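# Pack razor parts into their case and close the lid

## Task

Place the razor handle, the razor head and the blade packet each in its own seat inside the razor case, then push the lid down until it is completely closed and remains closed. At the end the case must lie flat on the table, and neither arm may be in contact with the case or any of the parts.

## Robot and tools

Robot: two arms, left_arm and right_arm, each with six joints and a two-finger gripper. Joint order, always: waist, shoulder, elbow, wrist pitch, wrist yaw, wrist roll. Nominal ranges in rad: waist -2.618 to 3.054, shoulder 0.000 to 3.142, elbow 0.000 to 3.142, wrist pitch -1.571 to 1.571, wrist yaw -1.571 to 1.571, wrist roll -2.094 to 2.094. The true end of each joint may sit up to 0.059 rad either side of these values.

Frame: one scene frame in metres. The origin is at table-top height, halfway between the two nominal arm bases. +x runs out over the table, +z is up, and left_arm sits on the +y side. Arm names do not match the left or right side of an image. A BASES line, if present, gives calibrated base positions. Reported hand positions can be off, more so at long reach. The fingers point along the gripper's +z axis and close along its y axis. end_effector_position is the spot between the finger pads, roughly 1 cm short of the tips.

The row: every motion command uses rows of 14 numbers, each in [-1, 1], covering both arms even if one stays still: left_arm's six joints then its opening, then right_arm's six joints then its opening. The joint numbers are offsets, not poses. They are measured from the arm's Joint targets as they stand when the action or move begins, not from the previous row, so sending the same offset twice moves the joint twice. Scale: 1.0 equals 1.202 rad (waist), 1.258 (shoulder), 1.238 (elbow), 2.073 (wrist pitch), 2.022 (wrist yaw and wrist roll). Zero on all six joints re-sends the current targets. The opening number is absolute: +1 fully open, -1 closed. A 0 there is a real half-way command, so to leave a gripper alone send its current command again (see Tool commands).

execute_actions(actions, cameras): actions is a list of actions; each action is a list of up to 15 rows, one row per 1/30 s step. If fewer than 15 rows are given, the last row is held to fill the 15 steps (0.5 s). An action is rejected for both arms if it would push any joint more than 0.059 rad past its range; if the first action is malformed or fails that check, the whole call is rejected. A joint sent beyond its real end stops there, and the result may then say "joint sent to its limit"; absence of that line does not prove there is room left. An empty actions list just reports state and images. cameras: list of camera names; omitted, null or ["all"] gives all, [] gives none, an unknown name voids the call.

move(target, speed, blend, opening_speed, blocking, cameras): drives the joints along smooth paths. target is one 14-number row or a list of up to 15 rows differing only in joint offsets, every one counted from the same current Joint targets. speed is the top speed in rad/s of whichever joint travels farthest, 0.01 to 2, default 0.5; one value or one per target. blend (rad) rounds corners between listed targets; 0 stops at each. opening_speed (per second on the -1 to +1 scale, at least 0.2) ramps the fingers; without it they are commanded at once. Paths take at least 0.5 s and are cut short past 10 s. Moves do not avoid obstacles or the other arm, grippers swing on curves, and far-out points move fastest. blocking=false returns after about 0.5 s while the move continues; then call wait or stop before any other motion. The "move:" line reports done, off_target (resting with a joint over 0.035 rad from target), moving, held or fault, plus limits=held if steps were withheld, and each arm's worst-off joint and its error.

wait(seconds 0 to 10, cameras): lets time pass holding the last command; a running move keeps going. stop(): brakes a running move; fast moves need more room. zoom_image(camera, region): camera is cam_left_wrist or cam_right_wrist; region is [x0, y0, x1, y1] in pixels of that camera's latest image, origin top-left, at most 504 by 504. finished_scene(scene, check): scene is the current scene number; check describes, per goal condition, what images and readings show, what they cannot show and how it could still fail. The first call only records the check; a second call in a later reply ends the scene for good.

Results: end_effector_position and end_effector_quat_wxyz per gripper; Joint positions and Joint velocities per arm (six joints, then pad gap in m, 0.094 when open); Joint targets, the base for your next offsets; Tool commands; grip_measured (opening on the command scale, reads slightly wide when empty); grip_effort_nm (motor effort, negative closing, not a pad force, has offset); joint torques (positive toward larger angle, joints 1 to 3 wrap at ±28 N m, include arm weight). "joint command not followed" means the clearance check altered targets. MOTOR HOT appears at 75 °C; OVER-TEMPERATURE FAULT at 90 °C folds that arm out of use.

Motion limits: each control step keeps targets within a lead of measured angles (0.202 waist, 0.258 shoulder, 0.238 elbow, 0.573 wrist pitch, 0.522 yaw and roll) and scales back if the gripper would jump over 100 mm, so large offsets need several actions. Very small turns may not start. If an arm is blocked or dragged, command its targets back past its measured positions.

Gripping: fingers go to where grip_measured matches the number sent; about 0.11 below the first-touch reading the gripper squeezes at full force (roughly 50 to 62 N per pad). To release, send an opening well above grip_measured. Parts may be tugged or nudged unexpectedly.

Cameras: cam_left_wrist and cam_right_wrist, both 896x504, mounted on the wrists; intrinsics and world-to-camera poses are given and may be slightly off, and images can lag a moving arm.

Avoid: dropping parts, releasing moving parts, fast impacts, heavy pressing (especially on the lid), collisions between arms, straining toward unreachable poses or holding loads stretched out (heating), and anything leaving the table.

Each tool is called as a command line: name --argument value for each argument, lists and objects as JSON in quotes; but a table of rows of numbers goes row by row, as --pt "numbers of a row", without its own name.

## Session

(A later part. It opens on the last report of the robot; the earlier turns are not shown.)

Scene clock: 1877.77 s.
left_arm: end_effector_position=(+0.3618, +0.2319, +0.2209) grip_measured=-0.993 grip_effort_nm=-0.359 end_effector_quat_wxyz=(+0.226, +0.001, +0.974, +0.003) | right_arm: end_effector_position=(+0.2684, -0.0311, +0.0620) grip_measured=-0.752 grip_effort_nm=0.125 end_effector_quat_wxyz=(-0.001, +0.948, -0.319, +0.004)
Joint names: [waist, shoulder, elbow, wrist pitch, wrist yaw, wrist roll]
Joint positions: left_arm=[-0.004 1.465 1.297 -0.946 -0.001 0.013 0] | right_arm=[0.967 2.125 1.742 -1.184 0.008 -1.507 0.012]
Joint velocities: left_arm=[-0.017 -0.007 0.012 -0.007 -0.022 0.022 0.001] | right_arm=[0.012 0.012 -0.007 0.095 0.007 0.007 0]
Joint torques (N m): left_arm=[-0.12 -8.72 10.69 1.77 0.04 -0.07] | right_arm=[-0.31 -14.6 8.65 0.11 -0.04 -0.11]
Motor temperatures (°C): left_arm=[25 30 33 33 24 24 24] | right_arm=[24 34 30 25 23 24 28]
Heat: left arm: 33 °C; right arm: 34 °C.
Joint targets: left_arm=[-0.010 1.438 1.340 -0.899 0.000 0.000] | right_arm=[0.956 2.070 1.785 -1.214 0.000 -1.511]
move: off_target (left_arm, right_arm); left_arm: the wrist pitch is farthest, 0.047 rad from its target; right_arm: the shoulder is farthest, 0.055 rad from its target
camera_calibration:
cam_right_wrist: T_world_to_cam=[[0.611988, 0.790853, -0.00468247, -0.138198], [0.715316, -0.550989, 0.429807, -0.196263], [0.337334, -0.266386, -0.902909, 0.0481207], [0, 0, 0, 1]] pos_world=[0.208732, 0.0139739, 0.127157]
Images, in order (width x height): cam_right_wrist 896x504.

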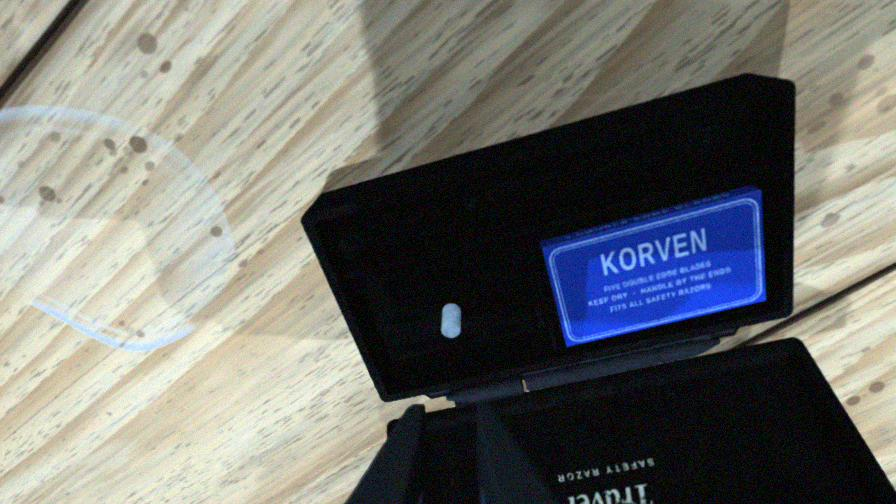

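move --pt "0 0 0 0 0 0 -1 0.011 0.032 0.141 -0.075 0 0 -1" --pt "0 0 0 0 0 0 -1 -0.0965 -0.095 -0.0525 -0.0415 0 0.7 -1" --speed 0.4 --cameras '["cam_right_wrist"]'

Scene clock: 1918.80 s.
left_arm: end_effector_position=(+0.3618, +0.2319, +0.2209) grip_measured=-0.993 grip_effort_nm=-0.354 end_effector_quat_wxyz=(+0.226, +0.001, +0.974, +0.003) | right_arm: end_effector_position=(+0.2828, -0.0860, +0.1036) grip_measured=-0.986 grip_effort_nm=-0.745 end_effector_quat_wxyz=(-0.016, -0.473, +0.881, -0.011)
Joint names: [waist, shoulder, elbow, wrist pitch, wrist yaw, wrist roll]
Joint positions: left_arm=[-0.004 1.465 1.297 -0.946 -0.001 0.013 0] | right_arm=[0.853 2.007 1.73 -1.331 0.008 -0.114 0.001]
Joint velocities: left_arm=[0.017 -0.002 0.007 -0.037 -0.007 -0.007 0] | right_arm=[0.007 -0.002 0.002 0.007 -0.037 0.066 -0.001]
Joint torques (N m): left_arm=[-0.01 -8.7 10.61 1.8 0.04 -0.07] | right_arm=[-0.46 -13.63 3.82 0.66 -0.04 0.04]
Motor temperatures (°C): left_arm=[25 30 33 34 24 24 24] | right_arm=[24 39 32 24 23 24 27]
Heat: left arm: 34 °C; right arm: 39 °C.
Joint targets: left_arm=[-0.010 1.438 1.340 -0.899 0.000 0.000] | right_arm=[0.840 1.950 1.720 -1.300 0.000 -0.095]
move: off_target (left_arm, right_arm); left_arm: the wrist pitch is farthest, 0.047 rad from its target; right_arm: the shoulder is farthest, 0.056 rad from its target
camera_calibration:
cam_right_wrist: T_world_to_cam=[[0.828578, -0.559849, -0.00528066, -0.280778], [-0.495934, -0.738295, 0.457132, 0.0689349], [-0.259824, -0.376151, -0.889383, 0.224203], [0, 0, 0, 1]] pos_world=[0.325086, -0.0219645, 0.166407]
Images, in order (width x height): cam_right_wrist 896x504.

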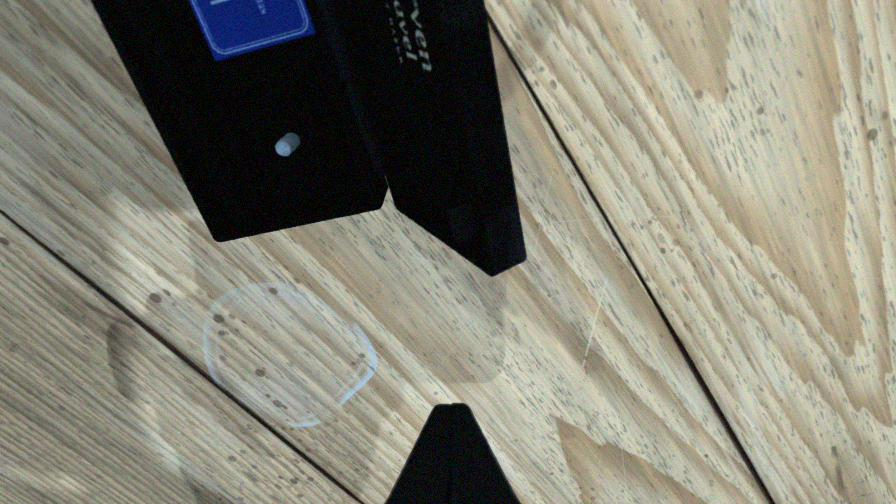

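move --pt "0 0 0 0 0 0 -1 -0.133 0.151 0.178 -0.005 0 0.616 -1" --pt "0 0 0 0 0 0 -1 -0.062 0.358 0.412 -0.029 0 0.616 -1" --speed 0.35 --cameras '["cam_right_wrist"]'

Scene clock: 1932.23 s.
left_arm: end_effector_position=(+0.3618, +0.2319, +0.2209) grip_measured=-0.993 grip_effort_nm=-0.364 end_effector_quat_wxyz=(+0.226, +0.001, +0.974, +0.003) | right_arm: end_effector_position=(+0.3748, -0.0362, +0.0619) grip_measured=-0.986 grip_effort_nm=-0.740 end_effector_quat_wxyz=(+0.007, +0.173, +0.985, +0.014)
Joint names: [waist, shoulder, elbow, wrist pitch, wrist yaw, wrist roll]
Joint positions: left_arm=[-0.004 1.465 1.297 -0.946 -0.001 0.013 0] | right_arm=[0.767 2.392 2.185 -1.333 -0.004 1.133 0.001]
Joint velocities: left_arm=[-0.012 -0.027 -0.002 0.037 -0.081 -0.007 0] | right_arm=[-0.002 -0.002 0.002 0.037 -0.037 0.022 0]
Joint torques (N m): left_arm=[-0.2 -8.7 10.73 1.78 0.01 -0.05] | right_arm=[0.44 -11.25 8.96 0.21 -0.04 0.09]
Motor temperatures (°C): left_arm=[25 30 33 34 24 24 24] | right_arm=[24 41 32 24 23 24 28]
Heat: left arm: 34 °C; right arm: 41 °C.
Joint targets: left_arm=[-0.010 1.438 1.340 -0.899 0.000 0.000] | right_arm=[0.766 2.401 2.230 -1.360 0.000 1.150]
move: off_target (left_arm, right_arm); left_arm: the wrist pitch is farthest, 0.047 rad from its target; right_arm: the elbow is farthest, 0.045 rad from its target
camera_calibration:
cam_right_wrist: T_world_to_cam=[[-0.348275, -0.936549, -0.0397596, 0.100303], [-0.858655, 0.301719, 0.414339, 0.346599], [-0.376053, 0.178444, -0.909254, 0.294653], [0, 0, 0, 1]] pos_world=[0.443347, -0.0632154, 0.128293]
Images, in order (width x height): cam_right_wrist 896x504.

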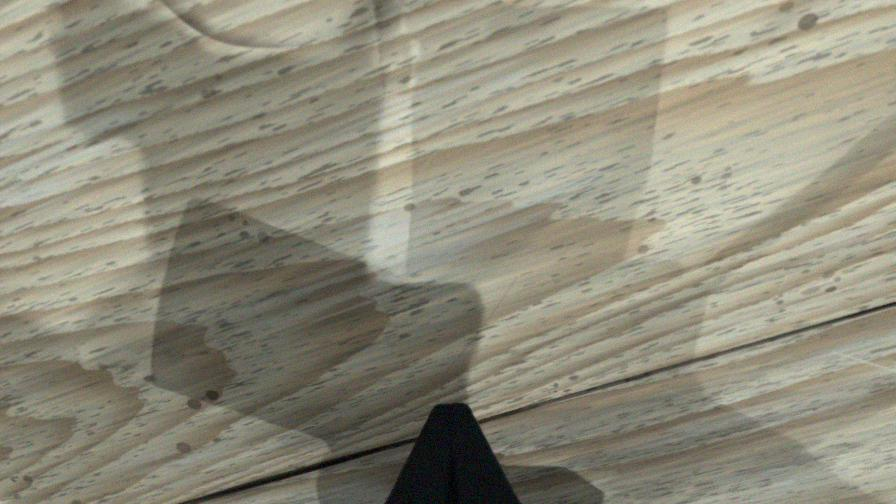

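move --pt "0 0 0 0 0 0 -1 0.098 -0.050 -0.097 0.0265 0 0.616 -1" --pt "0 0 0 0 0 0 -1 0.161 -0.083 -0.141 0.034 0 0.616 -1" --pt "0 0 0 0 0 0 -1 0.235 -0.104 -0.226 0.068 0 0.616 -1" --speed 0.15 --blend 0.02 --cameras '["cam_right_wrist"]'

target 1 of 3 would take right_arm's wrist roll more than 0.059 radians past the upper end of its range (2.094 radians), so nothing of the call was run. Give that joint a number nearer 0 in that row, or first move the joint away from that end.
Scene clock: 1945.00 s.
left_arm: end_effector_position=(+0.3618, +0.2319, +0.2209) grip_measured=-0.993 grip_effort_nm=-0.359 end_effector_quat_wxyz=(+0.226, +0.001, +0.974, +0.003) | right_arm: end_effector_position=(+0.3748, -0.0362, +0.0619) grip_measured=-0.986 grip_effort_nm=-0.750 end_effector_quat_wxyz=(+0.007, +0.173, +0.985, +0.014)
Joint names: [waist, shoulder, elbow, wrist pitch, wrist yaw, wrist roll]
Joint positions: left_arm=[-0.004 1.465 1.297 -0.946 -0.001 0.013 0] | right_arm=[0.767 2.392 2.185 -1.333 -0.004 1.133 0.001]
Joint velocities: left_arm=[-0.002 0.002 -0.007 -0.066 0.007 -0.007 0.001] | right_arm=[-0.007 -0.002 0.007 -0.037 -0.007 0.037 0]
Joint torques (N m): left_arm=[-0.03 -8.81 10.74 1.76 0.04 -0.06] | right_arm=[0.42 -11.33 9.02 0.19 -0.04 0.09]
Motor temperatures (°C): left_arm=[25 30 33 34 24 24 24] | right_arm=[24 41 33 24 23 24 28]
Heat: left arm: 34 °C; right arm: 41 °C.
Joint targets: left_arm=[-0.010 1.438 1.340 -0.899 0.000 0.000] | right_arm=[0.766 2.401 2.230 -1.360 0.000 1.150]
Tool commands: left_gripper/opening=-1.0 right_gripper/opening=-1.0

move --pt "0 0 0 0 0 0 -1 0.098 -0.050 -0.097 0.0265 0 0 -1" --pt "0 0 0 0 0 0 -1 0.161 -0.083 -0.141 0.034 0 0 -1" --pt "0 0 0 0 0 0 -1 0.235 -0.104 -0.226 0.068 0 0 -1" --speed 0.15 --blend 0.02 --cameras '["cam_right_wrist"]'

Scene clock: 1952.83 s.
left_arm: end_effector_position=(+0.3618, +0.2319, +0.2209) grip_measured=-0.993 grip_effort_nm=-0.359 end_effector_quat_wxyz=(+0.226, +0.001, +0.974, +0.003) | right_arm: end_effector_position=(+0.2571, +0.0093, +0.0311) grip_measured=-0.986 grip_effort_nm=-0.740 end_effector_quat_wxyz=(-0.012, +0.038, +0.999, -0.026)
Joint names: [waist, shoulder, elbow, wrist pitch, wrist yaw, wrist roll]
Joint positions: left_arm=[-0.004 1.465 1.297 -0.946 -0.001 0.013 0] | right_arm=[1.037 2.333 1.96 -1.254 0.003 1.133 0.001]
Joint velocities: left_arm=[-0.012 0.002 0.022 -0.007 -0.022 -0.037 0] | right_arm=[-0.002 -0.007 0.002 -0.022 0.051 -0.007 -0.001]
Joint torques (N m): left_arm=[0.05 -8.73 10.69 1.77 0.03 -0.07] | right_arm=[0.44 -16.62 3.77 0.64 -0.01 0.08]
Motor temperatures (°C): left_arm=[25 30 33 34 24 24 24] | right_arm=[24 42 32 24 23 24 28]
Heat: left arm: 34 °C; right arm: 42 °C.
Joint targets: left_arm=[-0.010 1.438 1.340 -0.899 0.000 0.000] | right_arm=[1.048 2.270 1.950 -1.219 0.000 1.150]
move: off_target (left_arm, right_arm); left_arm: the wrist pitch is farthest, 0.047 rad from its target; right_arm: the shoulder is farthest, 0.063 rad from its target
camera_calibration:
cam_right_wrist: T_world_to_cam=[[-0.0856862, -0.995335, 0.0443342, 0.0310561], [-0.892146, 0.0964605, 0.441329, 0.254265], [-0.443547, -0.00173678, -0.89625, 0.232875], [0, 0, 0, 1]] pos_world=[0.332794, 0.00678907, 0.095123]
Images, in order (width x height): cam_right_wrist 896x504.

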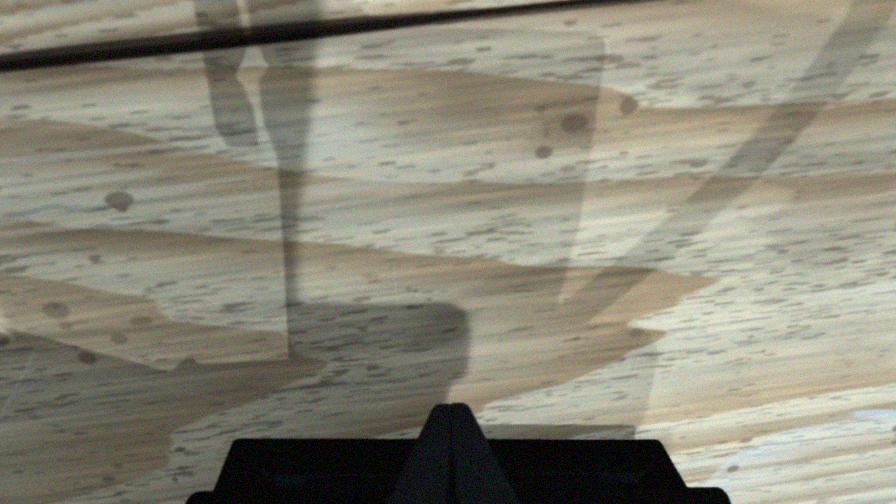

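move --target '[0,0,0,0,0,0,-1,0,-0.12,0.10,-0.10,0,0,-1]' --speed 0.15 --cameras '["cam_right_wrist"]'

Scene clock: 1960.83 s.
left_arm: end_effector_position=(+0.3618, +0.2319, +0.2209) grip_measured=-0.993 grip_effort_nm=-0.354 end_effector_quat_wxyz=(+0.226, +0.001, +0.974, +0.003) | right_arm: end_effector_position=(+0.2520, +0.0017, +0.1156) grip_measured=-0.986 grip_effort_nm=-0.740 end_effector_quat_wxyz=(+0.006, +0.039, +0.999, +0.016)
Joint names: [waist, shoulder, elbow, wrist pitch, wrist yaw, wrist roll]
Joint positions: left_arm=[-0.004 1.465 1.297 -0.946 -0.001 0.013 0] | right_arm=[1.036 2.174 2.032 -1.396 -0.004 1.133 0.001]
Joint velocities: left_arm=[-0.002 -0.007 0.017 0.037 -0.037 -0.051 0] | right_arm=[0.012 -0.002 -0.002 -0.007 -0.007 -0.022 0]
Joint torques (N m): left_arm=[-0.09 -8.7 10.69 1.76 0.05 -0.04] | right_arm=[0.55 -14.86 8.66 0.22 -0.06 0.07]
Motor temperatures (°C): left_arm=[25 30 33 34 24 24 24] | right_arm=[24 43 32 24 23 24 28]
Heat: left arm: 34 °C; right arm: 43 °C.
Joint targets: left_arm=[-0.010 1.438 1.340 -0.899 0.000 0.000] | right_arm=[1.048 2.119 2.074 -1.427 0.000 1.150]
move: off_target (left_arm, right_arm); left_arm: the wrist pitch is farthest, 0.047 rad from its target; right_arm: the shoulder is farthest, 0.055 rad from its target
camera_calibration:
cam_right_wrist: T_world_to_cam=[[-0.0873661, -0.995326, -0.0411537, 0.0296308], [-0.908241, 0.0626154, 0.413736, 0.220439], [-0.409225, 0.073524, -0.909466, 0.299121], [0, 0, 0, 1]] pos_world=[0.325208, -0.00630312, 0.182057]
Images, in order (width x height): cam_right_wrist 896x504.

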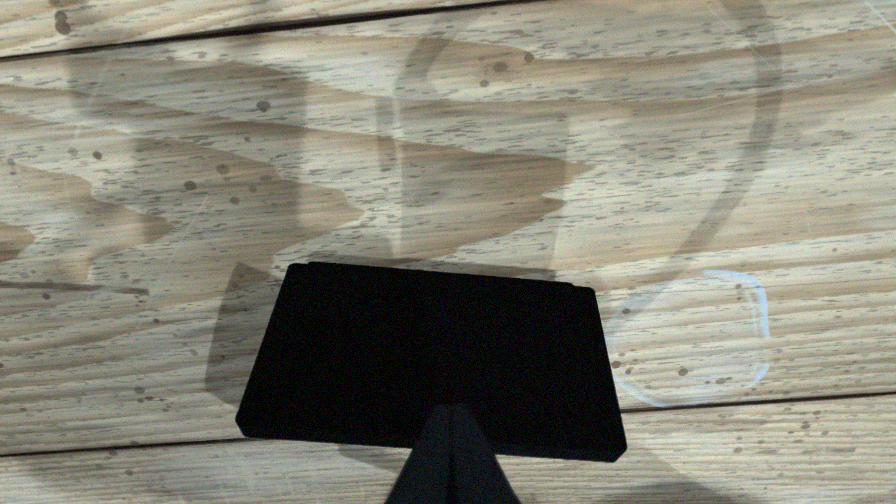

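move --pt "0 0 0 0 0 0 -1 0.048 0.048 -0.060 0.052 0 0 -1" --pt "0 0 0 0 0 0 -1 0.082 0.025 -0.173 0.100 0 0 -1" --pt "0 0 0 0 0 0 -1 0.111 0.017 -0.242 0.138 0 0 -1" --pt "0 0 0 0 0 0 -1 0.121 0.017 -0.270 0.158 0 0 -1" --speed 0.12 --blend 0.02 --cameras '["cam_right_wrist"]'

Scene clock: 1999.33 s.
left_arm: end_effector_position=(+0.3618, +0.2319, +0.2209) grip_measured=-0.993 grip_effort_nm=-0.359 end_effector_quat_wxyz=(+0.226, +0.001, +0.974, +0.003) | right_arm: end_effector_position=(+0.1913, +0.0201, +0.0446) grip_measured=-0.986 grip_effort_nm=-0.750 end_effector_quat_wxyz=(-0.005, -0.033, +0.999, +0.007)
Joint names: [waist, shoulder, elbow, wrist pitch, wrist yaw, wrist roll]
Joint positions: left_arm=[-0.004 1.465 1.297 -0.946 -0.001 0.013 0] | right_arm=[1.18 2.174 1.749 -1.138 -0.014 1.133 0.001]
Joint velocities: left_arm=[-0.012 -0.002 -0.012 0.007 0.007 -0.007 0] | right_arm=[-0.002 0.012 -0.007 -0.007 0.066 -0.066 0]
Joint torques (N m): left_arm=[-0.02 -8.79 10.66 1.76 0.04 -0.08] | right_arm=[0.55 -13.01 3.88 0.84 0.07 0.07]
Motor temperatures (°C): left_arm=[25 30 34 34 24 24 24] | right_arm=[24 50 31 24 23 24 28]
Heat: left arm: 34 °C; right arm: 50 °C.
Joint targets: left_arm=[-0.010 1.438 1.340 -0.899 0.000 0.000] | right_arm=[1.193 2.140 1.740 -1.099 0.000 1.150]
move: off_target (left_arm, right_arm); left_arm: the wrist pitch is farthest, 0.047 rad from its target; right_arm: the wrist pitch is farthest, 0.038 rad from its target
camera_calibration:
cam_right_wrist: T_world_to_cam=[[0.0561973, -0.998163, -0.0226582, 0.011458], [-0.900414, -0.0604733, 0.43081, 0.193699], [-0.431389, -0.00380855, -0.902158, 0.213802], [0, 0, 0, 1]] pos_world=[0.265997, 0.0239649, 0.109695]
Images, in order (width x height): cam_right_wrist 896x504.

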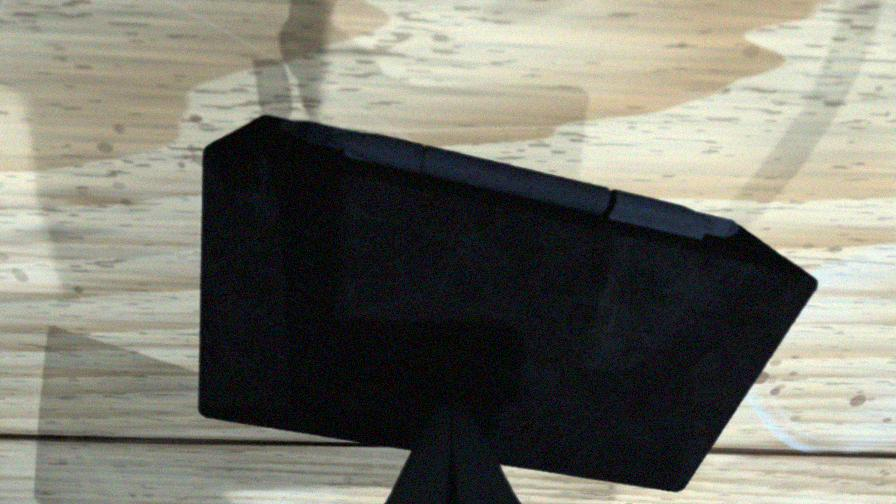

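move --target '[0,0,0,0,0,0,-1,0,0.085,-0.095,0.083,0,0,-1]' --speed 0.08 --cameras '["cam_right_wrist"]'

Scene clock: 2016.10 s.
left_arm: end_effector_position=(+0.3618, +0.2319, +0.2209) grip_measured=-0.993 grip_effort_nm=-0.359 end_effector_quat_wxyz=(+0.226, +0.001, +0.974, +0.003) | right_arm: end_effector_position=(+0.1907, +0.0186, +0.0372) grip_measured=-0.986 grip_effort_nm=-0.740 end_effector_quat_wxyz=(+0.001, -0.031, +0.999, +0.019)
Joint names: [waist, shoulder, elbow, wrist pitch, wrist yaw, wrist roll]
Joint positions: left_arm=[-0.004 1.465 1.297 -0.946 -0.001 0.013 0] | right_arm=[1.18 2.148 1.677 -1.066 -0.014 1.138 0.001]
Joint velocities: left_arm=[0.027 -0.007 -0.007 0.007 0.081 -0.007 0] | right_arm=[-0.002 -0.012 -0.002 -0.066 0.022 -0.022 0.001]
Joint torques (N m): left_arm=[-0.02 -8.8 10.73 1.78 0.05 -0.05] | right_arm=[0.53 -2.62 -0.06 1.86 0.06 0.08]
Motor temperatures (°C): left_arm=[25 30 34 34 24 24 24] | right_arm=[24 48 30 24 23 24 28]
Heat: left arm: 34 °C; right arm: 48 °C.
Joint targets: left_arm=[-0.010 1.438 1.340 -0.899 0.000 0.000] | right_arm=[1.193 2.247 1.622 -0.927 0.000 1.150]
move: off_target (left_arm, right_arm); left_arm: the wrist pitch is farthest, 0.047 rad from its target; right_arm: the wrist pitch is farthest, 0.139 rad from its target
camera_calibration:
cam_right_wrist: T_world_to_cam=[[0.0519293, -0.997573, -0.046375, 0.0114973], [-0.904693, -0.0666573, 0.420819, 0.197563], [-0.422889, 0.0201023, -0.905959, 0.204948], [0, 0, 0, 1]] pos_world=[0.264807, 0.0205185, 0.103069]
Images, in order (width x height): cam_right_wrist 896x504.

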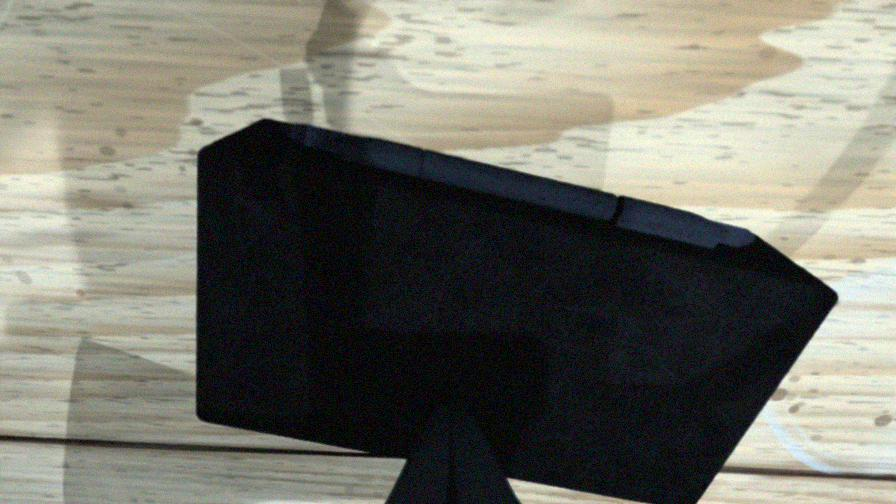

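move --target '[0,0,0,0,0,0,-1,0,0.05,-0.055,0.05,0,0,-1]' --speed 0.08 --cameras '[]'

move --target '[0,0,0,0,0,0,-1,0,0.04,-0.045,0.04,0,0,-1]' --speed 0.08 --cameras '["cam_right_wrist"]'

Scene clock: 2023.13 s.
left_arm: end_effector_position=(+0.3618, +0.2319, +0.2209) grip_measured=-0.993 grip_effort_nm=-0.359 end_effector_quat_wxyz=(+0.226, +0.001, +0.974, +0.003) | right_arm: end_effector_position=(+0.1906, +0.0185, +0.0361) grip_measured=-0.986 grip_effort_nm=-0.735 end_effector_quat_wxyz=(+0.004, -0.032, +0.999, +0.027)
Joint names: [waist, shoulder, elbow, wrist pitch, wrist yaw, wrist roll]
Joint positions: left_arm=[-0.004 1.465 1.297 -0.946 -0.001 0.013 0] | right_arm=[1.18 2.131 1.645 -1.032 -0.014 1.135 0.001]
Joint velocities: left_arm=[0.012 -0.037 0.002 -0.051 0.007 -0.066 -0.002] | right_arm=[0.012 0.002 -0.002 -0.022 0.007 -0.066 -0.001]
Joint torques (N m): left_arm=[-0.05 -8.73 10.67 1.76 0.06 -0.06] | right_arm=[0.51 2.8 -2.07 2.6 0.09 0.07]
Motor temperatures (°C): left_arm=[25 30 34 34 24 24 24] | right_arm=[24 44 30 26 23 24 28]
Heat: left arm: 34 °C; right arm: 44 °C.
Joint targets: left_arm=[-0.010 1.438 1.340 -0.899 0.000 0.000] | right_arm=[1.193 2.310 1.554 -0.824 0.000 1.150]
move: off_target (left_arm, right_arm); left_arm: the wrist pitch is farthest, 0.047 rad from its target; right_arm: the wrist pitch is farthest, 0.209 rad from its target
No camera images: "cameras" was empty.

Scene clock: 2024.47 s.
left_arm: end_effector_position=(+0.3618, +0.2319, +0.2209) grip_measured=-0.993 grip_effort_nm=-0.359 end_effector_quat_wxyz=(+0.226, +0.001, +0.974, +0.003) | right_arm: end_effector_position=(+0.1905, +0.0182, +0.0350) grip_measured=-0.986 grip_effort_nm=-0.735 end_effector_quat_wxyz=(+0.005, -0.032, +0.999, +0.028)
Joint names: [waist, shoulder, elbow, wrist pitch, wrist yaw, wrist roll]
Joint positions: left_arm=[-0.004 1.465 1.297 -0.946 -0.001 0.013 0] | right_arm=[1.18 2.128 1.636 -1.023 -0.014 1.135 0.001]
Joint velocities: left_arm=[-0.032 -0.017 -0.007 -0.037 0.007 0.037 0] | right_arm=[-0.012 -0.022 0.012 -0.066 0.022 -0.007 0]
Joint torques (N m): left_arm=[-0.05 -8.8 10.67 1.76 0.03 -0.06] | right_arm=[0.47 4.49 -4.52 2.91 0.04 0.06]
Motor temperatures (°C): left_arm=[25 30 34 34 24 24 24] | right_arm=[24 44 30 27 23 24 28]
Heat: left arm: 34 °C; right arm: 44 °C.
Joint targets: left_arm=[-0.010 1.438 1.340 -0.899 0.000 0.000] | right_arm=[1.193 2.326 1.518 -0.782 -0.001 1.149]
move: off_target (left_arm, right_arm); left_arm: the wrist pitch is farthest, 0.047 rad from its target; right_arm: the wrist pitch is farthest, 0.282 rad from its target
camera_calibration:
cam_right_wrist: T_world_to_cam=[[0.0554307, -0.996286, -0.0658839, 0.0110249], [-0.907782, -0.0777632, 0.412171, 0.199424], [-0.415764, 0.0369612, -0.908721, 0.201338], [0, 0, 0, 1]] pos_world=[0.264132, 0.0190501, 0.10149]
Images, in order (width x height): cam_right_wrist 896x504.

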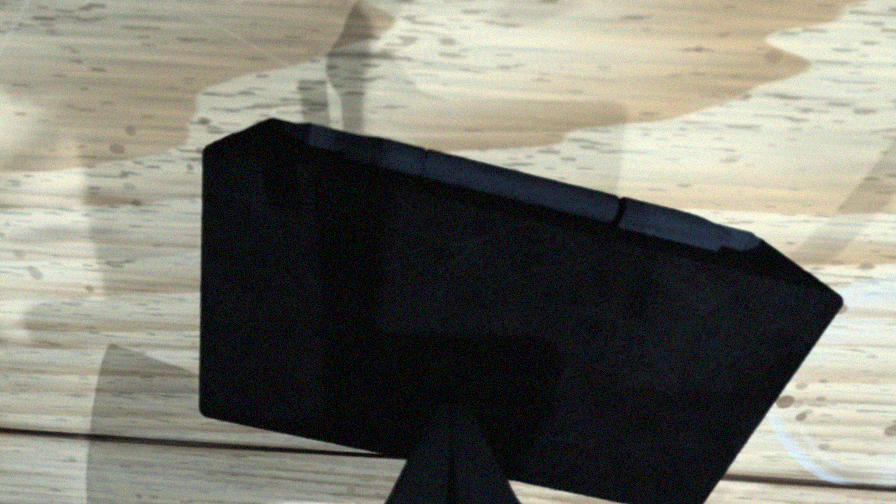

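move --target '[0,0,0,0,0,0,-1,0,0.05,-0.055,0.05,0,0,-1]' --speed 0.08 --cameras '[]'

move --target '[0,0,0,0,0,0,-1,0,-0.20,0.20,-0.20,0,0,-1]' --speed 0.12 --cameras '["cam_right_wrist"]'

move --target '[0,0,0,0,0,0,-1,0,-0.15,0.10,-0.13,0,0,-1]' --speed 0.2 --cameras '["cam_right_wrist"]'

Scene clock: 2032.37 s.
left_arm: end_effector_position=(+0.3618, +0.2319, +0.2209) grip_measured=-0.993 grip_effort_nm=-0.359 end_effector_quat_wxyz=(+0.226, +0.001, +0.974, +0.003) | right_arm: end_effector_position=(+0.1904, +0.0179, +0.0350) grip_measured=-0.986 grip_effort_nm=-0.730 end_effector_quat_wxyz=(+0.008, -0.032, +0.999, +0.036)
Joint names: [waist, shoulder, elbow, wrist pitch, wrist yaw, wrist roll]
Joint positions: left_arm=[-0.004 1.465 1.297 -0.946 -0.001 0.013 0] | right_arm=[1.18 2.111 1.608 -0.995 -0.014 1.135 0.001]
Joint velocities: left_arm=[0.012 -0.012 -0.017 -0.095 -0.051 -0.007 -0.001] | right_arm=[-0.007 0.007 -0.007 0.037 -0.022 0.022 0]
Joint torques (N m): left_arm=[-0.1 -8.57 10.59 1.76 0.03 -0.05] | right_arm=[0.34 4.57 -4.66 2.9 0.03 0.04]
Motor temperatures (°C): left_arm=[25 30 34 34 24 24 24] | right_arm=[24 41 30 30 23 24 28]
Heat: left arm: 34 °C; right arm: 41 °C.
Joint targets: left_arm=[-0.010 1.438 1.340 -0.899 0.000 0.000] | right_arm=[1.191 2.309 1.489 -0.758 -0.003 1.146]
move: off_target (left_arm, right_arm); left_arm: the wrist pitch is farthest, 0.047 rad from its target; right_arm: the wrist pitch is farthest, 0.317 rad from its target
No camera images: "cameras" was empty.

Scene clock: 2036.40 s.
left_arm: end_effector_position=(+0.3618, +0.2319, +0.2209) grip_measured=-0.993 grip_effort_nm=-0.364 end_effector_quat_wxyz=(+0.226, +0.001, +0.974, +0.003) | right_arm: end_effector_position=(+0.1865, +0.0079, +0.0563) grip_measured=-0.986 grip_effort_nm=-0.730 end_effector_quat_wxyz=(-0.004, -0.032, +0.999, +0.009)
Joint names: [waist, shoulder, elbow, wrist pitch, wrist yaw, wrist roll]
Joint positions: left_arm=[-0.004 1.465 1.297 -0.946 -0.001 0.013 0] | right_arm=[1.18 2.108 1.693 -1.142 -0.014 1.135 0.001]
Joint velocities: left_arm=[-0.007 -0.012 -0.007 -0.066 -0.066 0.037 -0.001] | right_arm=[-0.012 0.002 0.002 0.007 0.081 0.022 0]
Joint torques (N m): left_arm=[0.01 -8.73 10.65 1.76 0.01 -0.07] | right_arm=[0.38 -13.96 8.76 0.2 0.03 0.03]
Motor temperatures (°C): left_arm=[25 30 34 34 24 24 24] | right_arm=[24 40 30 29 23 24 28]
Heat: left arm: 34 °C; right arm: 40 °C.
Joint targets: left_arm=[-0.010 1.438 1.340 -0.899 0.000 0.000] | right_arm=[1.191 2.058 1.736 -1.173 -0.003 1.146]
move: off_target (left_arm, right_arm); left_arm: the wrist pitch is farthest, 0.047 rad from its target; right_arm: the shoulder is farthest, 0.050 rad from its target
camera_calibration:
cam_right_wrist: T_world_to_cam=[[0.0547071, -0.998142, -0.0268329, 0.000322009], [-0.901216, -0.0609293, 0.429065, 0.18389], [-0.429903, 0.00070936, -0.902875, 0.221978], [0, 0, 0, 1]] pos_world=[0.261136, 0.0113683, 0.121526]
Images, in order (width x height): cam_right_wrist 896x504.

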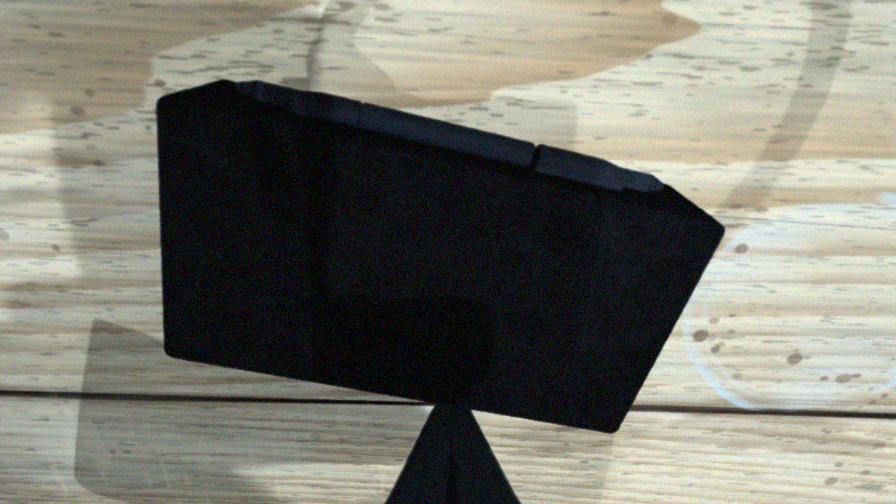

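Scene clock: 2038.33 s.
left_arm: end_effector_position=(+0.3618, +0.2319, +0.2209) grip_measured=-0.993 grip_effort_nm=-0.359 end_effector_quat_wxyz=(+0.226, +0.001, +0.974, +0.003) | right_arm: end_effector_position=(+0.1748, -0.0222, +0.1587) grip_measured=-0.986 grip_effort_nm=-0.735 end_effector_quat_wxyz=(+0.006, -0.032, +0.999, +0.032)
Joint names: [waist, shoulder, elbow, wrist pitch, wrist yaw, wrist roll]
Joint positions: left_arm=[-0.004 1.465 1.297 -0.946 -0.001 0.013 0] | right_arm=[1.18 1.915 1.819 -1.411 -0.014 1.135 0.001]
Joint velocities: left_arm=[-0.017 -0.012 -0.007 0.066 -0.051 -0.051 0] | right_arm=[-0.027 0.007 -0.007 -0.007 -0.007 -0.037 -0.001]
Joint torques (N m): left_arm=[0.03 -8.83 10.62 1.76 0.03 -0.06] | right_arm=[0.38 -11.77 8.77 0.25 0.03 0.04]
Motor temperatures (°C): left_arm=[25 30 34 34 24 24 24] | right_arm=[24 41 31 28 23 24 28]
Heat: left arm: 34 °C; right arm: 41 °C.
Joint targets: left_arm=[-0.010 1.438 1.340 -0.899 0.000 0.000] | right_arm=[1.191 1.869 1.860 -1.442 -0.003 1.146]
move: off_target (left_arm, right_arm); left_arm: the wrist pitch is farthest, 0.047 rad from its target; right_arm: the shoulder is farthest, 0.045 rad from its target
camera_calibration:
cam_right_wrist: T_world_to_cam=[[0.0556241, -0.995791, -0.0728465, -0.0191118], [-0.908926, -0.0806974, 0.409074, 0.131666], [-0.413231, 0.0434578, -0.909589, 0.308444], [0, 0, 0, 1]] pos_world=[0.248196, -0.0218105, 0.225304]
Images, in order (width x height): cam_right_wrist 896x504.

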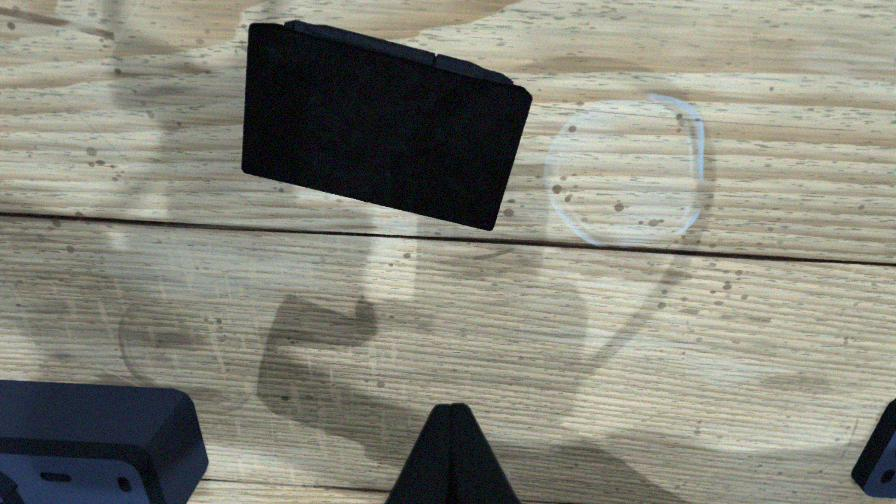

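move --target '[0,0,0,0,0,0,-1,0,0,0,0,0,-0.8,-1]' --speed 0.7 --cameras '[]'

move --target '[0,0,0,0,0,0,-1,0,0.10,0.05,0.05,0,-0.72,-1]' --speed 0.6 --cameras '["cam_right_wrist"]'

zoom_image --camera "cam_right_wrist" --region '[200, 150, 700, 500]'

Scene clock: 2055.77 s.
left_arm: end_effector_position=(+0.3618, +0.2319, +0.2209) grip_measured=-0.993 grip_effort_nm=-0.354 end_effector_quat_wxyz=(+0.226, +0.001, +0.974, +0.003) | right_arm: end_effector_position=(+0.1763, -0.0236, +0.1586) grip_measured=-0.986 grip_effort_nm=-0.725 end_effector_quat_wxyz=(-0.028, +0.735, -0.678, -0.012)
Joint names: [waist, shoulder, elbow, wrist pitch, wrist yaw, wrist roll]
Joint positions: left_arm=[-0.004 1.465 1.297 -0.946 -0.001 0.013 0] | right_arm=[1.18 1.915 1.819 -1.414 -0.003 -0.453 0.001]
Joint velocities: left_arm=[-0.012 -0.002 0.007 0.022 -0.037 0.022 0.001] | right_arm=[-0.002 0.002 0.002 0.051 -0.007 -0.022 0]
Joint torques (N m): left_arm=[0.08 -8.75 10.74 1.77 0.03 -0.08] | right_arm=[0.36 -11.97 8.64 0.27 0.04 -0.14]
Motor temperatures (°C): left_arm=[25 30 34 34 24 24 24] | right_arm=[24 39 31 26 23 24 28]
Heat: left arm: 34 °C; right arm: 39 °C.
Joint targets: left_arm=[-0.010 1.438 1.340 -0.899 0.000 0.000] | right_arm=[1.191 1.869 1.860 -1.442 -0.003 -0.471]
move: off_target (left_arm, right_arm); left_arm: the wrist pitch is farthest, 0.047 rad from its target; right_arm: the shoulder is farthest, 0.046 rad from its target
No camera images: "cameras" was empty.

Scene clock: 2059.03 s.
left_arm: end_effector_position=(+0.3618, +0.2319, +0.2209) grip_measured=-0.993 grip_effort_nm=-0.364 end_effector_quat_wxyz=(+0.226, +0.001, +0.974, +0.003) | right_arm: end_effector_position=(+0.1853, -0.0011, +0.1485) grip_measured=-0.987 grip_effort_nm=-0.725 end_effector_quat_wxyz=(-0.040, +0.999, -0.017, +0.014)
Joint names: [waist, shoulder, elbow, wrist pitch, wrist yaw, wrist roll]
Joint positions: left_arm=[-0.004 1.465 1.297 -0.946 -0.001 0.013 0] | right_arm=[1.18 1.987 1.877 -1.376 -0.001 -1.909 0.001]
Joint velocities: left_arm=[-0.012 -0.017 -0.017 -0.007 0.007 -0.037 -0.001] | right_arm=[-0.007 0.002 -0.002 -0.037 -0.022 -0.051 -0.001]
Joint torques (N m): left_arm=[-0.03 -8.75 10.67 1.77 0.02 -0.04] | right_arm=[0.39 -8.39 9.1 0.94 0.05 -0.12]
Motor temperatures (°C): left_arm=[25 30 34 34 24 24 24] | right_arm=[24 39 31 26 23 24 27]
Heat: left arm: 34 °C; right arm: 39 °C.
Joint targets: left_arm=[-0.010 1.438 1.340 -0.899 0.000 0.000] | right_arm=[1.191 1.995 1.922 -1.339 -0.003 -1.927]
move: off_target (left_arm, right_arm); left_arm: the wrist pitch is farthest, 0.047 rad from its target; right_arm: the elbow is farthest, 0.045 rad from its target
camera_calibration:
cam_right_wrist: T_world_to_cam=[[0.0423815, 0.996515, 0.0718468, -0.0162395], [0.892539, -0.0700785, 0.445492, -0.192171], [0.448974, 0.0452455, -0.892398, 0.140328], [0, 0, 0, 1]] pos_world=[0.109204, -0.00363332, 0.212006]
Images, in order (width x height): cam_right_wrist 896x504.

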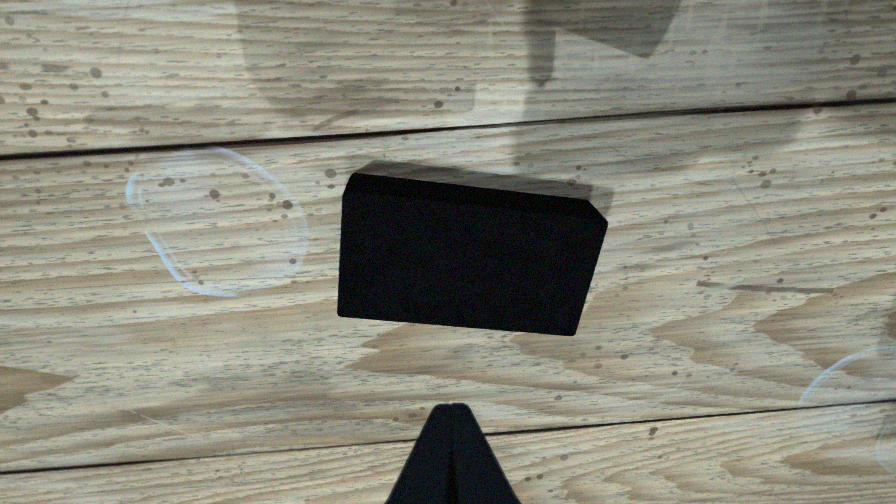

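Scaled by 1.008 from the camera's 896x504 image, which has a finer 1280x720 frame.

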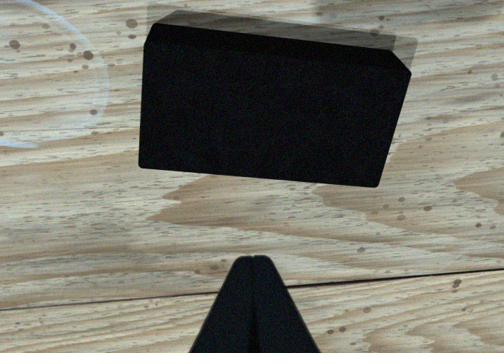

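move --target '[0,0,0,0,0,0,-1,0.003,0.115,-0.147,0.115,0,0,-1]' --speed 0.25 --cameras '[]'

move --target '[0,0,0,0,0,0,-1,0,0.035,-0.04,0.035,0,0,-1]' --speed 0.08 --cameras '["cam_right_wrist"]'

move --target '[0,0,0,0,0,0,-1,0,0.035,-0.04,0.035,0,0,-1]' --speed 0.08 --cameras '[]'

Scene clock: 2083.47 s.
left_arm: end_effector_position=(+0.3618, +0.2319, +0.2209) grip_measured=-0.993 grip_effort_nm=-0.354 end_effector_quat_wxyz=(+0.226, +0.001, +0.974, +0.003) | right_arm: end_effector_position=(+0.1943, +0.0217, +0.0596) grip_measured=-0.987 grip_effort_nm=-0.720 end_effector_quat_wxyz=(-0.022, +1.000, -0.016, +0.008)
Joint names: [waist, shoulder, elbow, wrist pitch, wrist yaw, wrist roll]
Joint positions: left_arm=[-0.004 1.465 1.297 -0.946 -0.001 0.013 0] | right_arm=[1.18 2.135 1.748 -1.136 -0.001 -1.91 0.001]
Joint velocities: left_arm=[-0.012 -0.002 -0.002 -0.007 -0.007 -0.007 -0.001] | right_arm=[-0.017 -0.002 -0.012 -0.007 -0.081 -0.037 0]
Joint torques (N m): left_arm=[-0.05 -8.77 10.58 1.76 0.02 -0.05] | right_arm=[0.61 -9.96 4.01 0.81 0.04 -0.13]
Motor temperatures (°C): left_arm=[25 30 34 34 24 24 24] | right_arm=[24 37 33 26 23 24 27]
Heat: left arm: 34 °C; right arm: 37 °C.
Joint targets: left_arm=[-0.010 1.438 1.340 -0.899 0.000 0.000] | right_arm=[1.195 2.140 1.740 -1.100 -0.003 -1.927]
move: off_target (left_arm, right_arm); left_arm: the wrist pitch is farthest, 0.047 rad from its target; right_arm: the wrist pitch is farthest, 0.036 rad from its target
No camera images: "cameras" was empty.

Scene clock: 2084.60 s.
left_arm: end_effector_position=(+0.3618, +0.2319, +0.2209) grip_measured=-0.993 grip_effort_nm=-0.359 end_effector_quat_wxyz=(+0.226, +0.001, +0.974, +0.003) | right_arm: end_effector_position=(+0.1945, +0.0224, +0.0408) grip_measured=-0.987 grip_effort_nm=-0.725 end_effector_quat_wxyz=(-0.019, +1.000, -0.016, +0.006)
Joint names: [waist, shoulder, elbow, wrist pitch, wrist yaw, wrist roll]
Joint positions: left_arm=[-0.004 1.465 1.297 -0.946 -0.001 0.013 0] | right_arm=[1.18 2.16 1.711 -1.083 -0.001 -1.91 0.001]
Joint velocities: left_arm=[0.002 0.002 0.002 -0.051 0.007 -0.007 0] | right_arm=[-0.027 0.007 0.002 -0.051 -0.007 -0.007 0]
Joint torques (N m): left_arm=[-0.12 -8.8 10.62 1.76 0.03 -0.08] | right_arm=[0.69 -8.57 2.93 1.04 0.01 -0.12]
Motor temperatures (°C): left_arm=[25 30 34 34 24 24 24] | right_arm=[24 37 32 26 23 24 27]
Heat: left arm: 34 °C; right arm: 37 °C.
Joint targets: left_arm=[-0.010 1.438 1.340 -0.899 0.000 0.000] | right_arm=[1.195 2.184 1.691 -1.028 -0.003 -1.927]
move: off_target (left_arm, right_arm); left_arm: the wrist pitch is farthest, 0.047 rad from its target; right_arm: the wrist pitch is farthest, 0.055 rad from its target
camera_calibration:
cam_right_wrist: T_world_to_cam=[[0.0416869, 0.998729, 0.0283351, -0.0305163], [0.899939, -0.0498526, 0.433157, -0.152111], [0.434019, 0.0074429, -0.900873, 0.0430784], [0, 0, 0, 1]] pos_world=[0.119466, 0.0225737, 0.105561]
Images, in order (width x height): cam_right_wrist 896x504.

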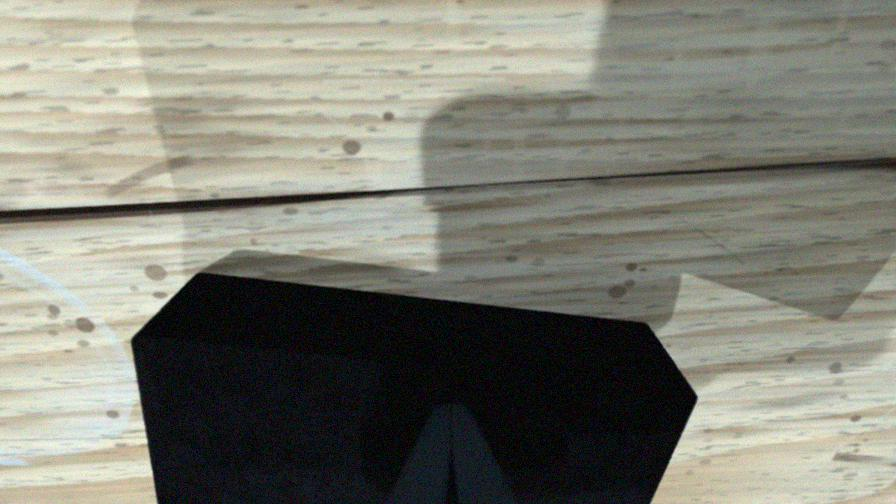

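Scene clock: 2085.77 s.
left_arm: end_effector_position=(+0.3618, +0.2319, +0.2209) grip_measured=-0.993 grip_effort_nm=-0.359 end_effector_quat_wxyz=(+0.226, +0.001, +0.974, +0.003) | right_arm: end_effector_position=(+0.1942, +0.0215, +0.0379) grip_measured=-0.987 grip_effort_nm=-0.720 end_effector_quat_wxyz=(-0.021, +1.000, -0.016, +0.007)
Joint names: [waist, shoulder, elbow, wrist pitch, wrist yaw, wrist roll]
Joint positions: left_arm=[-0.004 1.465 1.297 -0.946 -0.001 0.013 0] | right_arm=[1.18 2.154 1.69 -1.063 -0.001 -1.91 0.001]
Joint velocities: left_arm=[-0.002 -0.007 0.007 -0.037 0.007 -0.022 -0.001] | right_arm=[0.002 0.007 0.002 -0.007 0.007 -0.007 0]
Joint torques (N m): left_arm=[-0.01 -8.62 10.69 1.76 0.02 -0.05] | right_arm=[0.61 -4.64 0.57 1.57 0.04 -0.12]
Motor temperatures (°C): left_arm=[25 30 34 34 24 24 24] | right_arm=[24 37 32 26 23 24 27]
Heat: left arm: 34 °C; right arm: 37 °C.
Joint targets: left_arm=[-0.010 1.438 1.340 -0.899 0.000 0.000] | right_arm=[1.195 2.228 1.641 -0.955 -0.003 -1.927]
move: off_target (left_arm, right_arm); left_arm: the wrist pitch is farthest, 0.047 rad from its target; right_arm: the wrist pitch is farthest, 0.107 rad from its target
No camera images: "cameras" was empty.

move --target '[0,0,0,0,0,0,-1,0,0.07,-0.07,0.07,0,0,-1]' --speed 0.08 --cameras '[]'

move --target '[0,0,0,0,0,0,-1,0,0.05,-0.05,0.05,0,0,-1]' --speed 0.08 --cameras '["cam_right_wrist"]'

move --target '[0,0,0,0,0,0,-1,0,0.05,-0.05,0.05,0,0,-1]' --speed 0.08 --cameras '["cam_right_wrist"]'

Scene clock: 2098.03 s.
left_arm: end_effector_position=(+0.3618, +0.2319, +0.2209) grip_measured=-0.993 grip_effort_nm=-0.354 end_effector_quat_wxyz=(+0.226, +0.001, +0.974, +0.003) | right_arm: end_effector_position=(+0.1940, +0.0212, +0.0360) grip_measured=-0.987 grip_effort_nm=-0.716 end_effector_quat_wxyz=(-0.032, +0.999, -0.016, +0.011)
Joint names: [waist, shoulder, elbow, wrist pitch, wrist yaw, wrist roll]
Joint positions: left_arm=[-0.004 1.465 1.297 -0.946 -0.001 0.013 0] | right_arm=[1.18 2.132 1.647 -1.018 -0.001 -1.91 0.001]
Joint velocities: left_arm=[0.012 0.012 -0.002 -0.022 -0.007 0.037 -0.002] | right_arm=[-0.007 -0.012 -0.007 0.051 -0.081 -0.007 0.001]
Joint torques (N m): left_arm=[0.05 -8.75 10.61 1.78 0.03 -0.07] | right_arm=[0.65 3.15 -2.11 2.62 0.02 -0.12]
Motor temperatures (°C): left_arm=[25 30 34 34 24 24 24] | right_arm=[24 35 31 28 23 24 27]
Heat: left arm: 34 °C; right arm: 35 °C.
Joint targets: left_arm=[-0.010 1.438 1.340 -0.899 0.000 0.000] | right_arm=[1.195 2.316 1.554 -0.810 -0.003 -1.927]
move: off_target (left_arm, right_arm); left_arm: the wrist pitch is farthest, 0.047 rad from its target; right_arm: the wrist pitch is farthest, 0.208 rad from its target
No camera images: "cameras" was empty.

Scene clock: 2099.57 s.
left_arm: end_effector_position=(+0.3618, +0.2319, +0.2209) grip_measured=-0.993 grip_effort_nm=-0.364 end_effector_quat_wxyz=(+0.226, +0.001, +0.974, +0.003) | right_arm: end_effector_position=(+0.1938, +0.0206, +0.0351) grip_measured=-0.987 grip_effort_nm=-0.725 end_effector_quat_wxyz=(-0.032, +0.999, -0.016, +0.011)
Joint names: [waist, shoulder, elbow, wrist pitch, wrist yaw, wrist roll]
Joint positions: left_arm=[-0.004 1.465 1.297 -0.946 -0.001 0.013 0] | right_arm=[1.18 2.131 1.641 -1.014 -0.001 -1.91 0.001]
Joint velocities: left_arm=[0.007 -0.002 -0.012 0.007 -0.037 -0.066 0] | right_arm=[-0.002 0.007 -0.002 0.051 -0.022 -0.051 0.001]
Joint torques (N m): left_arm=[-0.01 -8.73 10.73 1.76 0.01 -0.07] | right_arm=[0.5 4.25 -4.59 2.97 0.01 -0.11]
Motor temperatures (°C): left_arm=[25 30 34 34 24 24 24] | right_arm=[24 35 30 29 23 24 27]
Heat: left arm: 34 °C; right arm: 35 °C.
Joint targets: left_arm=[-0.010 1.438 1.340 -0.899 0.000 0.000] | right_arm=[1.193 2.328 1.522 -0.769 -0.004 -1.925]
move: off_target (left_arm, right_arm); left_arm: the wrist pitch is farthest, 0.047 rad from its target; right_arm: the wrist pitch is farthest, 0.307 rad from its target
camera_calibration:
cam_right_wrist: T_world_to_cam=[[0.0412717, 0.997664, 0.054431, -0.0293002], [0.895555, -0.0610936, 0.440737, -0.148301], [0.443033, 0.030556, -0.895984, 0.0359353], [0, 0, 0, 1]] pos_world=[0.118101, 0.0190735, 0.0991543]
Images, in order (width x height): cam_right_wrist 896x504.

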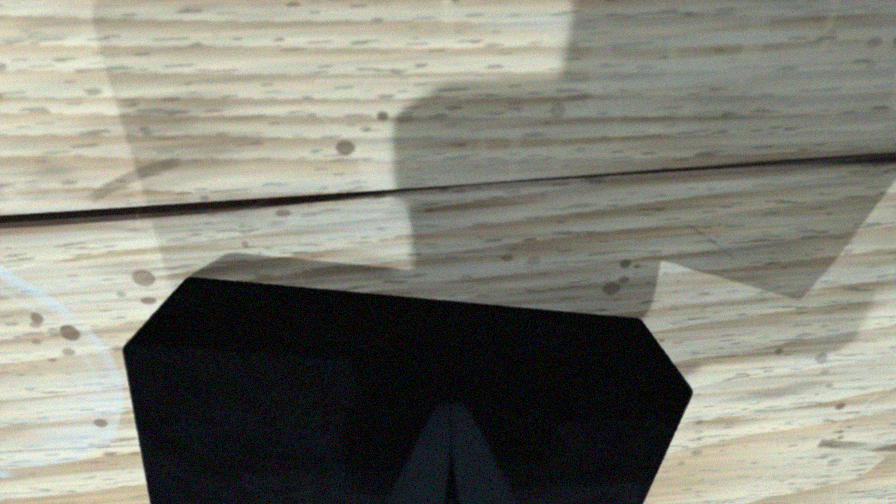

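Scene clock: 2101.23 s.
left_arm: end_effector_position=(+0.3618, +0.2319, +0.2209) grip_measured=-0.993 grip_effort_nm=-0.359 end_effector_quat_wxyz=(+0.226, +0.001, +0.974, +0.003) | right_arm: end_effector_position=(+0.1937, +0.0203, +0.0349) grip_measured=-0.987 grip_effort_nm=-0.720 end_effector_quat_wxyz=(-0.039, +0.999, -0.016, +0.014)
Joint names: [waist, shoulder, elbow, wrist pitch, wrist yaw, wrist roll]
Joint positions: left_arm=[-0.004 1.465 1.297 -0.946 -0.001 0.013 0] | right_arm=[1.18 2.116 1.614 -0.988 -0.001 -1.91 0.001]
Joint velocities: left_arm=[0.007 -0.007 -0.002 -0.022 -0.037 0.022 0] | right_arm=[0.027 -0.017 -0.017 -0.051 0.066 -0.007 -0.001]
Joint torques (N m): left_arm=[-0.13 -8.76 10.61 1.77 0.04 -0.06] | right_arm=[0.38 4.49 -4.15 2.98 0.01 -0.09]
Motor temperatures (°C): left_arm=[25 30 34 34 24 24 24] | right_arm=[24 35 30 29 23 24 27]
Heat: left arm: 34 °C; right arm: 35 °C.
Joint targets: left_arm=[-0.010 1.438 1.340 -0.899 0.000 0.000] | right_arm=[1.192 2.315 1.498 -0.746 -0.005 -1.923]
move: off_target (left_arm, right_arm); left_arm: the wrist pitch is farthest, 0.047 rad from its target; right_arm: the wrist pitch is farthest, 0.322 rad from its target
camera_calibration:
cam_right_wrist: T_world_to_cam=[[0.040928, 0.996783, 0.0689121, -0.0293996], [0.893087, -0.0674215, 0.444804, -0.147654], [0.448019, 0.0433395, -0.892973, 0.0344749], [0, 0, 0, 1]] pos_world=[0.117626, 0.0178559, 0.0984883]
Images, in order (width x height): cam_right_wrist 896x504.

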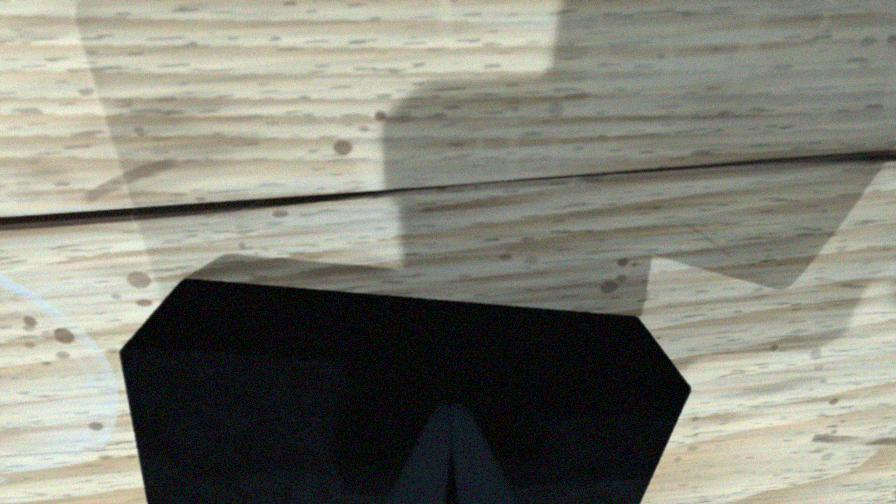

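move --target '[0,0,0,0,0,0,-1,0,0.03,-0.06,-0.08,0,0,-1]' --speed 0.12 --cameras '[]'

move --target '[0,0,0,0,0,0,-1,0,0.03,-0.06,-0.02,0,0,-1]' --speed 0.12 --cameras '[]'

Scene clock: 2113.00 s.
left_arm: end_effector_position=(+0.3618, +0.2319, +0.2209) grip_measured=-0.993 grip_effort_nm=-0.349 end_effector_quat_wxyz=(+0.226, +0.001, +0.974, +0.003) | right_arm: end_effector_position=(+0.1934, +0.0195, +0.0358) grip_measured=-0.987 grip_effort_nm=-0.720 end_effector_quat_wxyz=(-0.044, +0.999, -0.016, +0.016)
Joint names: [waist, shoulder, elbow, wrist pitch, wrist yaw, wrist roll]
Joint positions: left_arm=[-0.004 1.465 1.297 -0.946 -0.001 0.013 0] | right_arm=[1.18 2.1 1.593 -0.969 -0.001 -1.91 0.001]
Joint velocities: left_arm=[-0.002 -0.007 0.007 0.007 0.037 0.051 0] | right_arm=[0.002 0.007 -0.002 -0.066 -0.022 0.022 0]
Joint torques (N m): left_arm=[-0.03 -8.81 10.58 1.78 0.03 -0.04] | right_arm=[0.29 2.63 -4.36 1.03 0 -0.06]
Motor temperatures (°C): left_arm=[25 30 34 34 24 24 24] | right_arm=[24 34 30 33 23 24 27]
Heat: left arm: 34 °C; right arm: 34 °C.
Joint targets: left_arm=[-0.010 1.438 1.340 -0.899 0.000 0.000] | right_arm=[1.190 2.273 1.477 -0.928 -0.006 -1.921]
move: off_target (left_arm, right_arm); left_arm: the wrist pitch is farthest, 0.047 rad from its target; right_arm: the shoulder is farthest, 0.253 rad from its target
No camera images: "cameras" was empty.

Scene clock: 2114.03 s.
left_arm: end_effector_position=(+0.3618, +0.2319, +0.2209) grip_measured=-0.993 grip_effort_nm=-0.359 end_effector_quat_wxyz=(+0.226, +0.001, +0.974, +0.003) | right_arm: end_effector_position=(+0.1933, +0.0192, +0.0363) grip_measured=-0.987 grip_effort_nm=-0.720 end_effector_quat_wxyz=(-0.054, +0.998, -0.016, +0.019)
Joint names: [waist, shoulder, elbow, wrist pitch, wrist yaw, wrist roll]
Joint positions: left_arm=[-0.004 1.465 1.297 -0.946 -0.001 0.013 0] | right_arm=[1.18 2.08 1.562 -0.938 -0.001 -1.91 0.001]
Joint velocities: left_arm=[0.012 0.007 -0.002 0.037 -0.022 -0.037 0] | right_arm=[0.007 -0.012 0.002 0.022 -0.066 0.051 0.001]
Joint torques (N m): left_arm=[-0.08 -8.83 10.69 1.76 0.03 -0.05] | right_arm=[0.17 1.4 -3.85 0.5 -0.01 -0.05]
Motor temperatures (°C): left_arm=[25 30 34 34 24 24 24] | right_arm=[24 34 30 33 23 24 27]
Heat: left arm: 34 °C; right arm: 34 °C.
Joint targets: left_arm=[-0.010 1.438 1.340 -0.899 0.000 0.000] | right_arm=[1.189 2.240 1.451 -0.958 -0.006 -1.919]
move: off_target (left_arm, right_arm); left_arm: the wrist pitch is farthest, 0.047 rad from its target; right_arm: the shoulder is farthest, 0.230 rad from its target
No camera images: "cameras" was empty.


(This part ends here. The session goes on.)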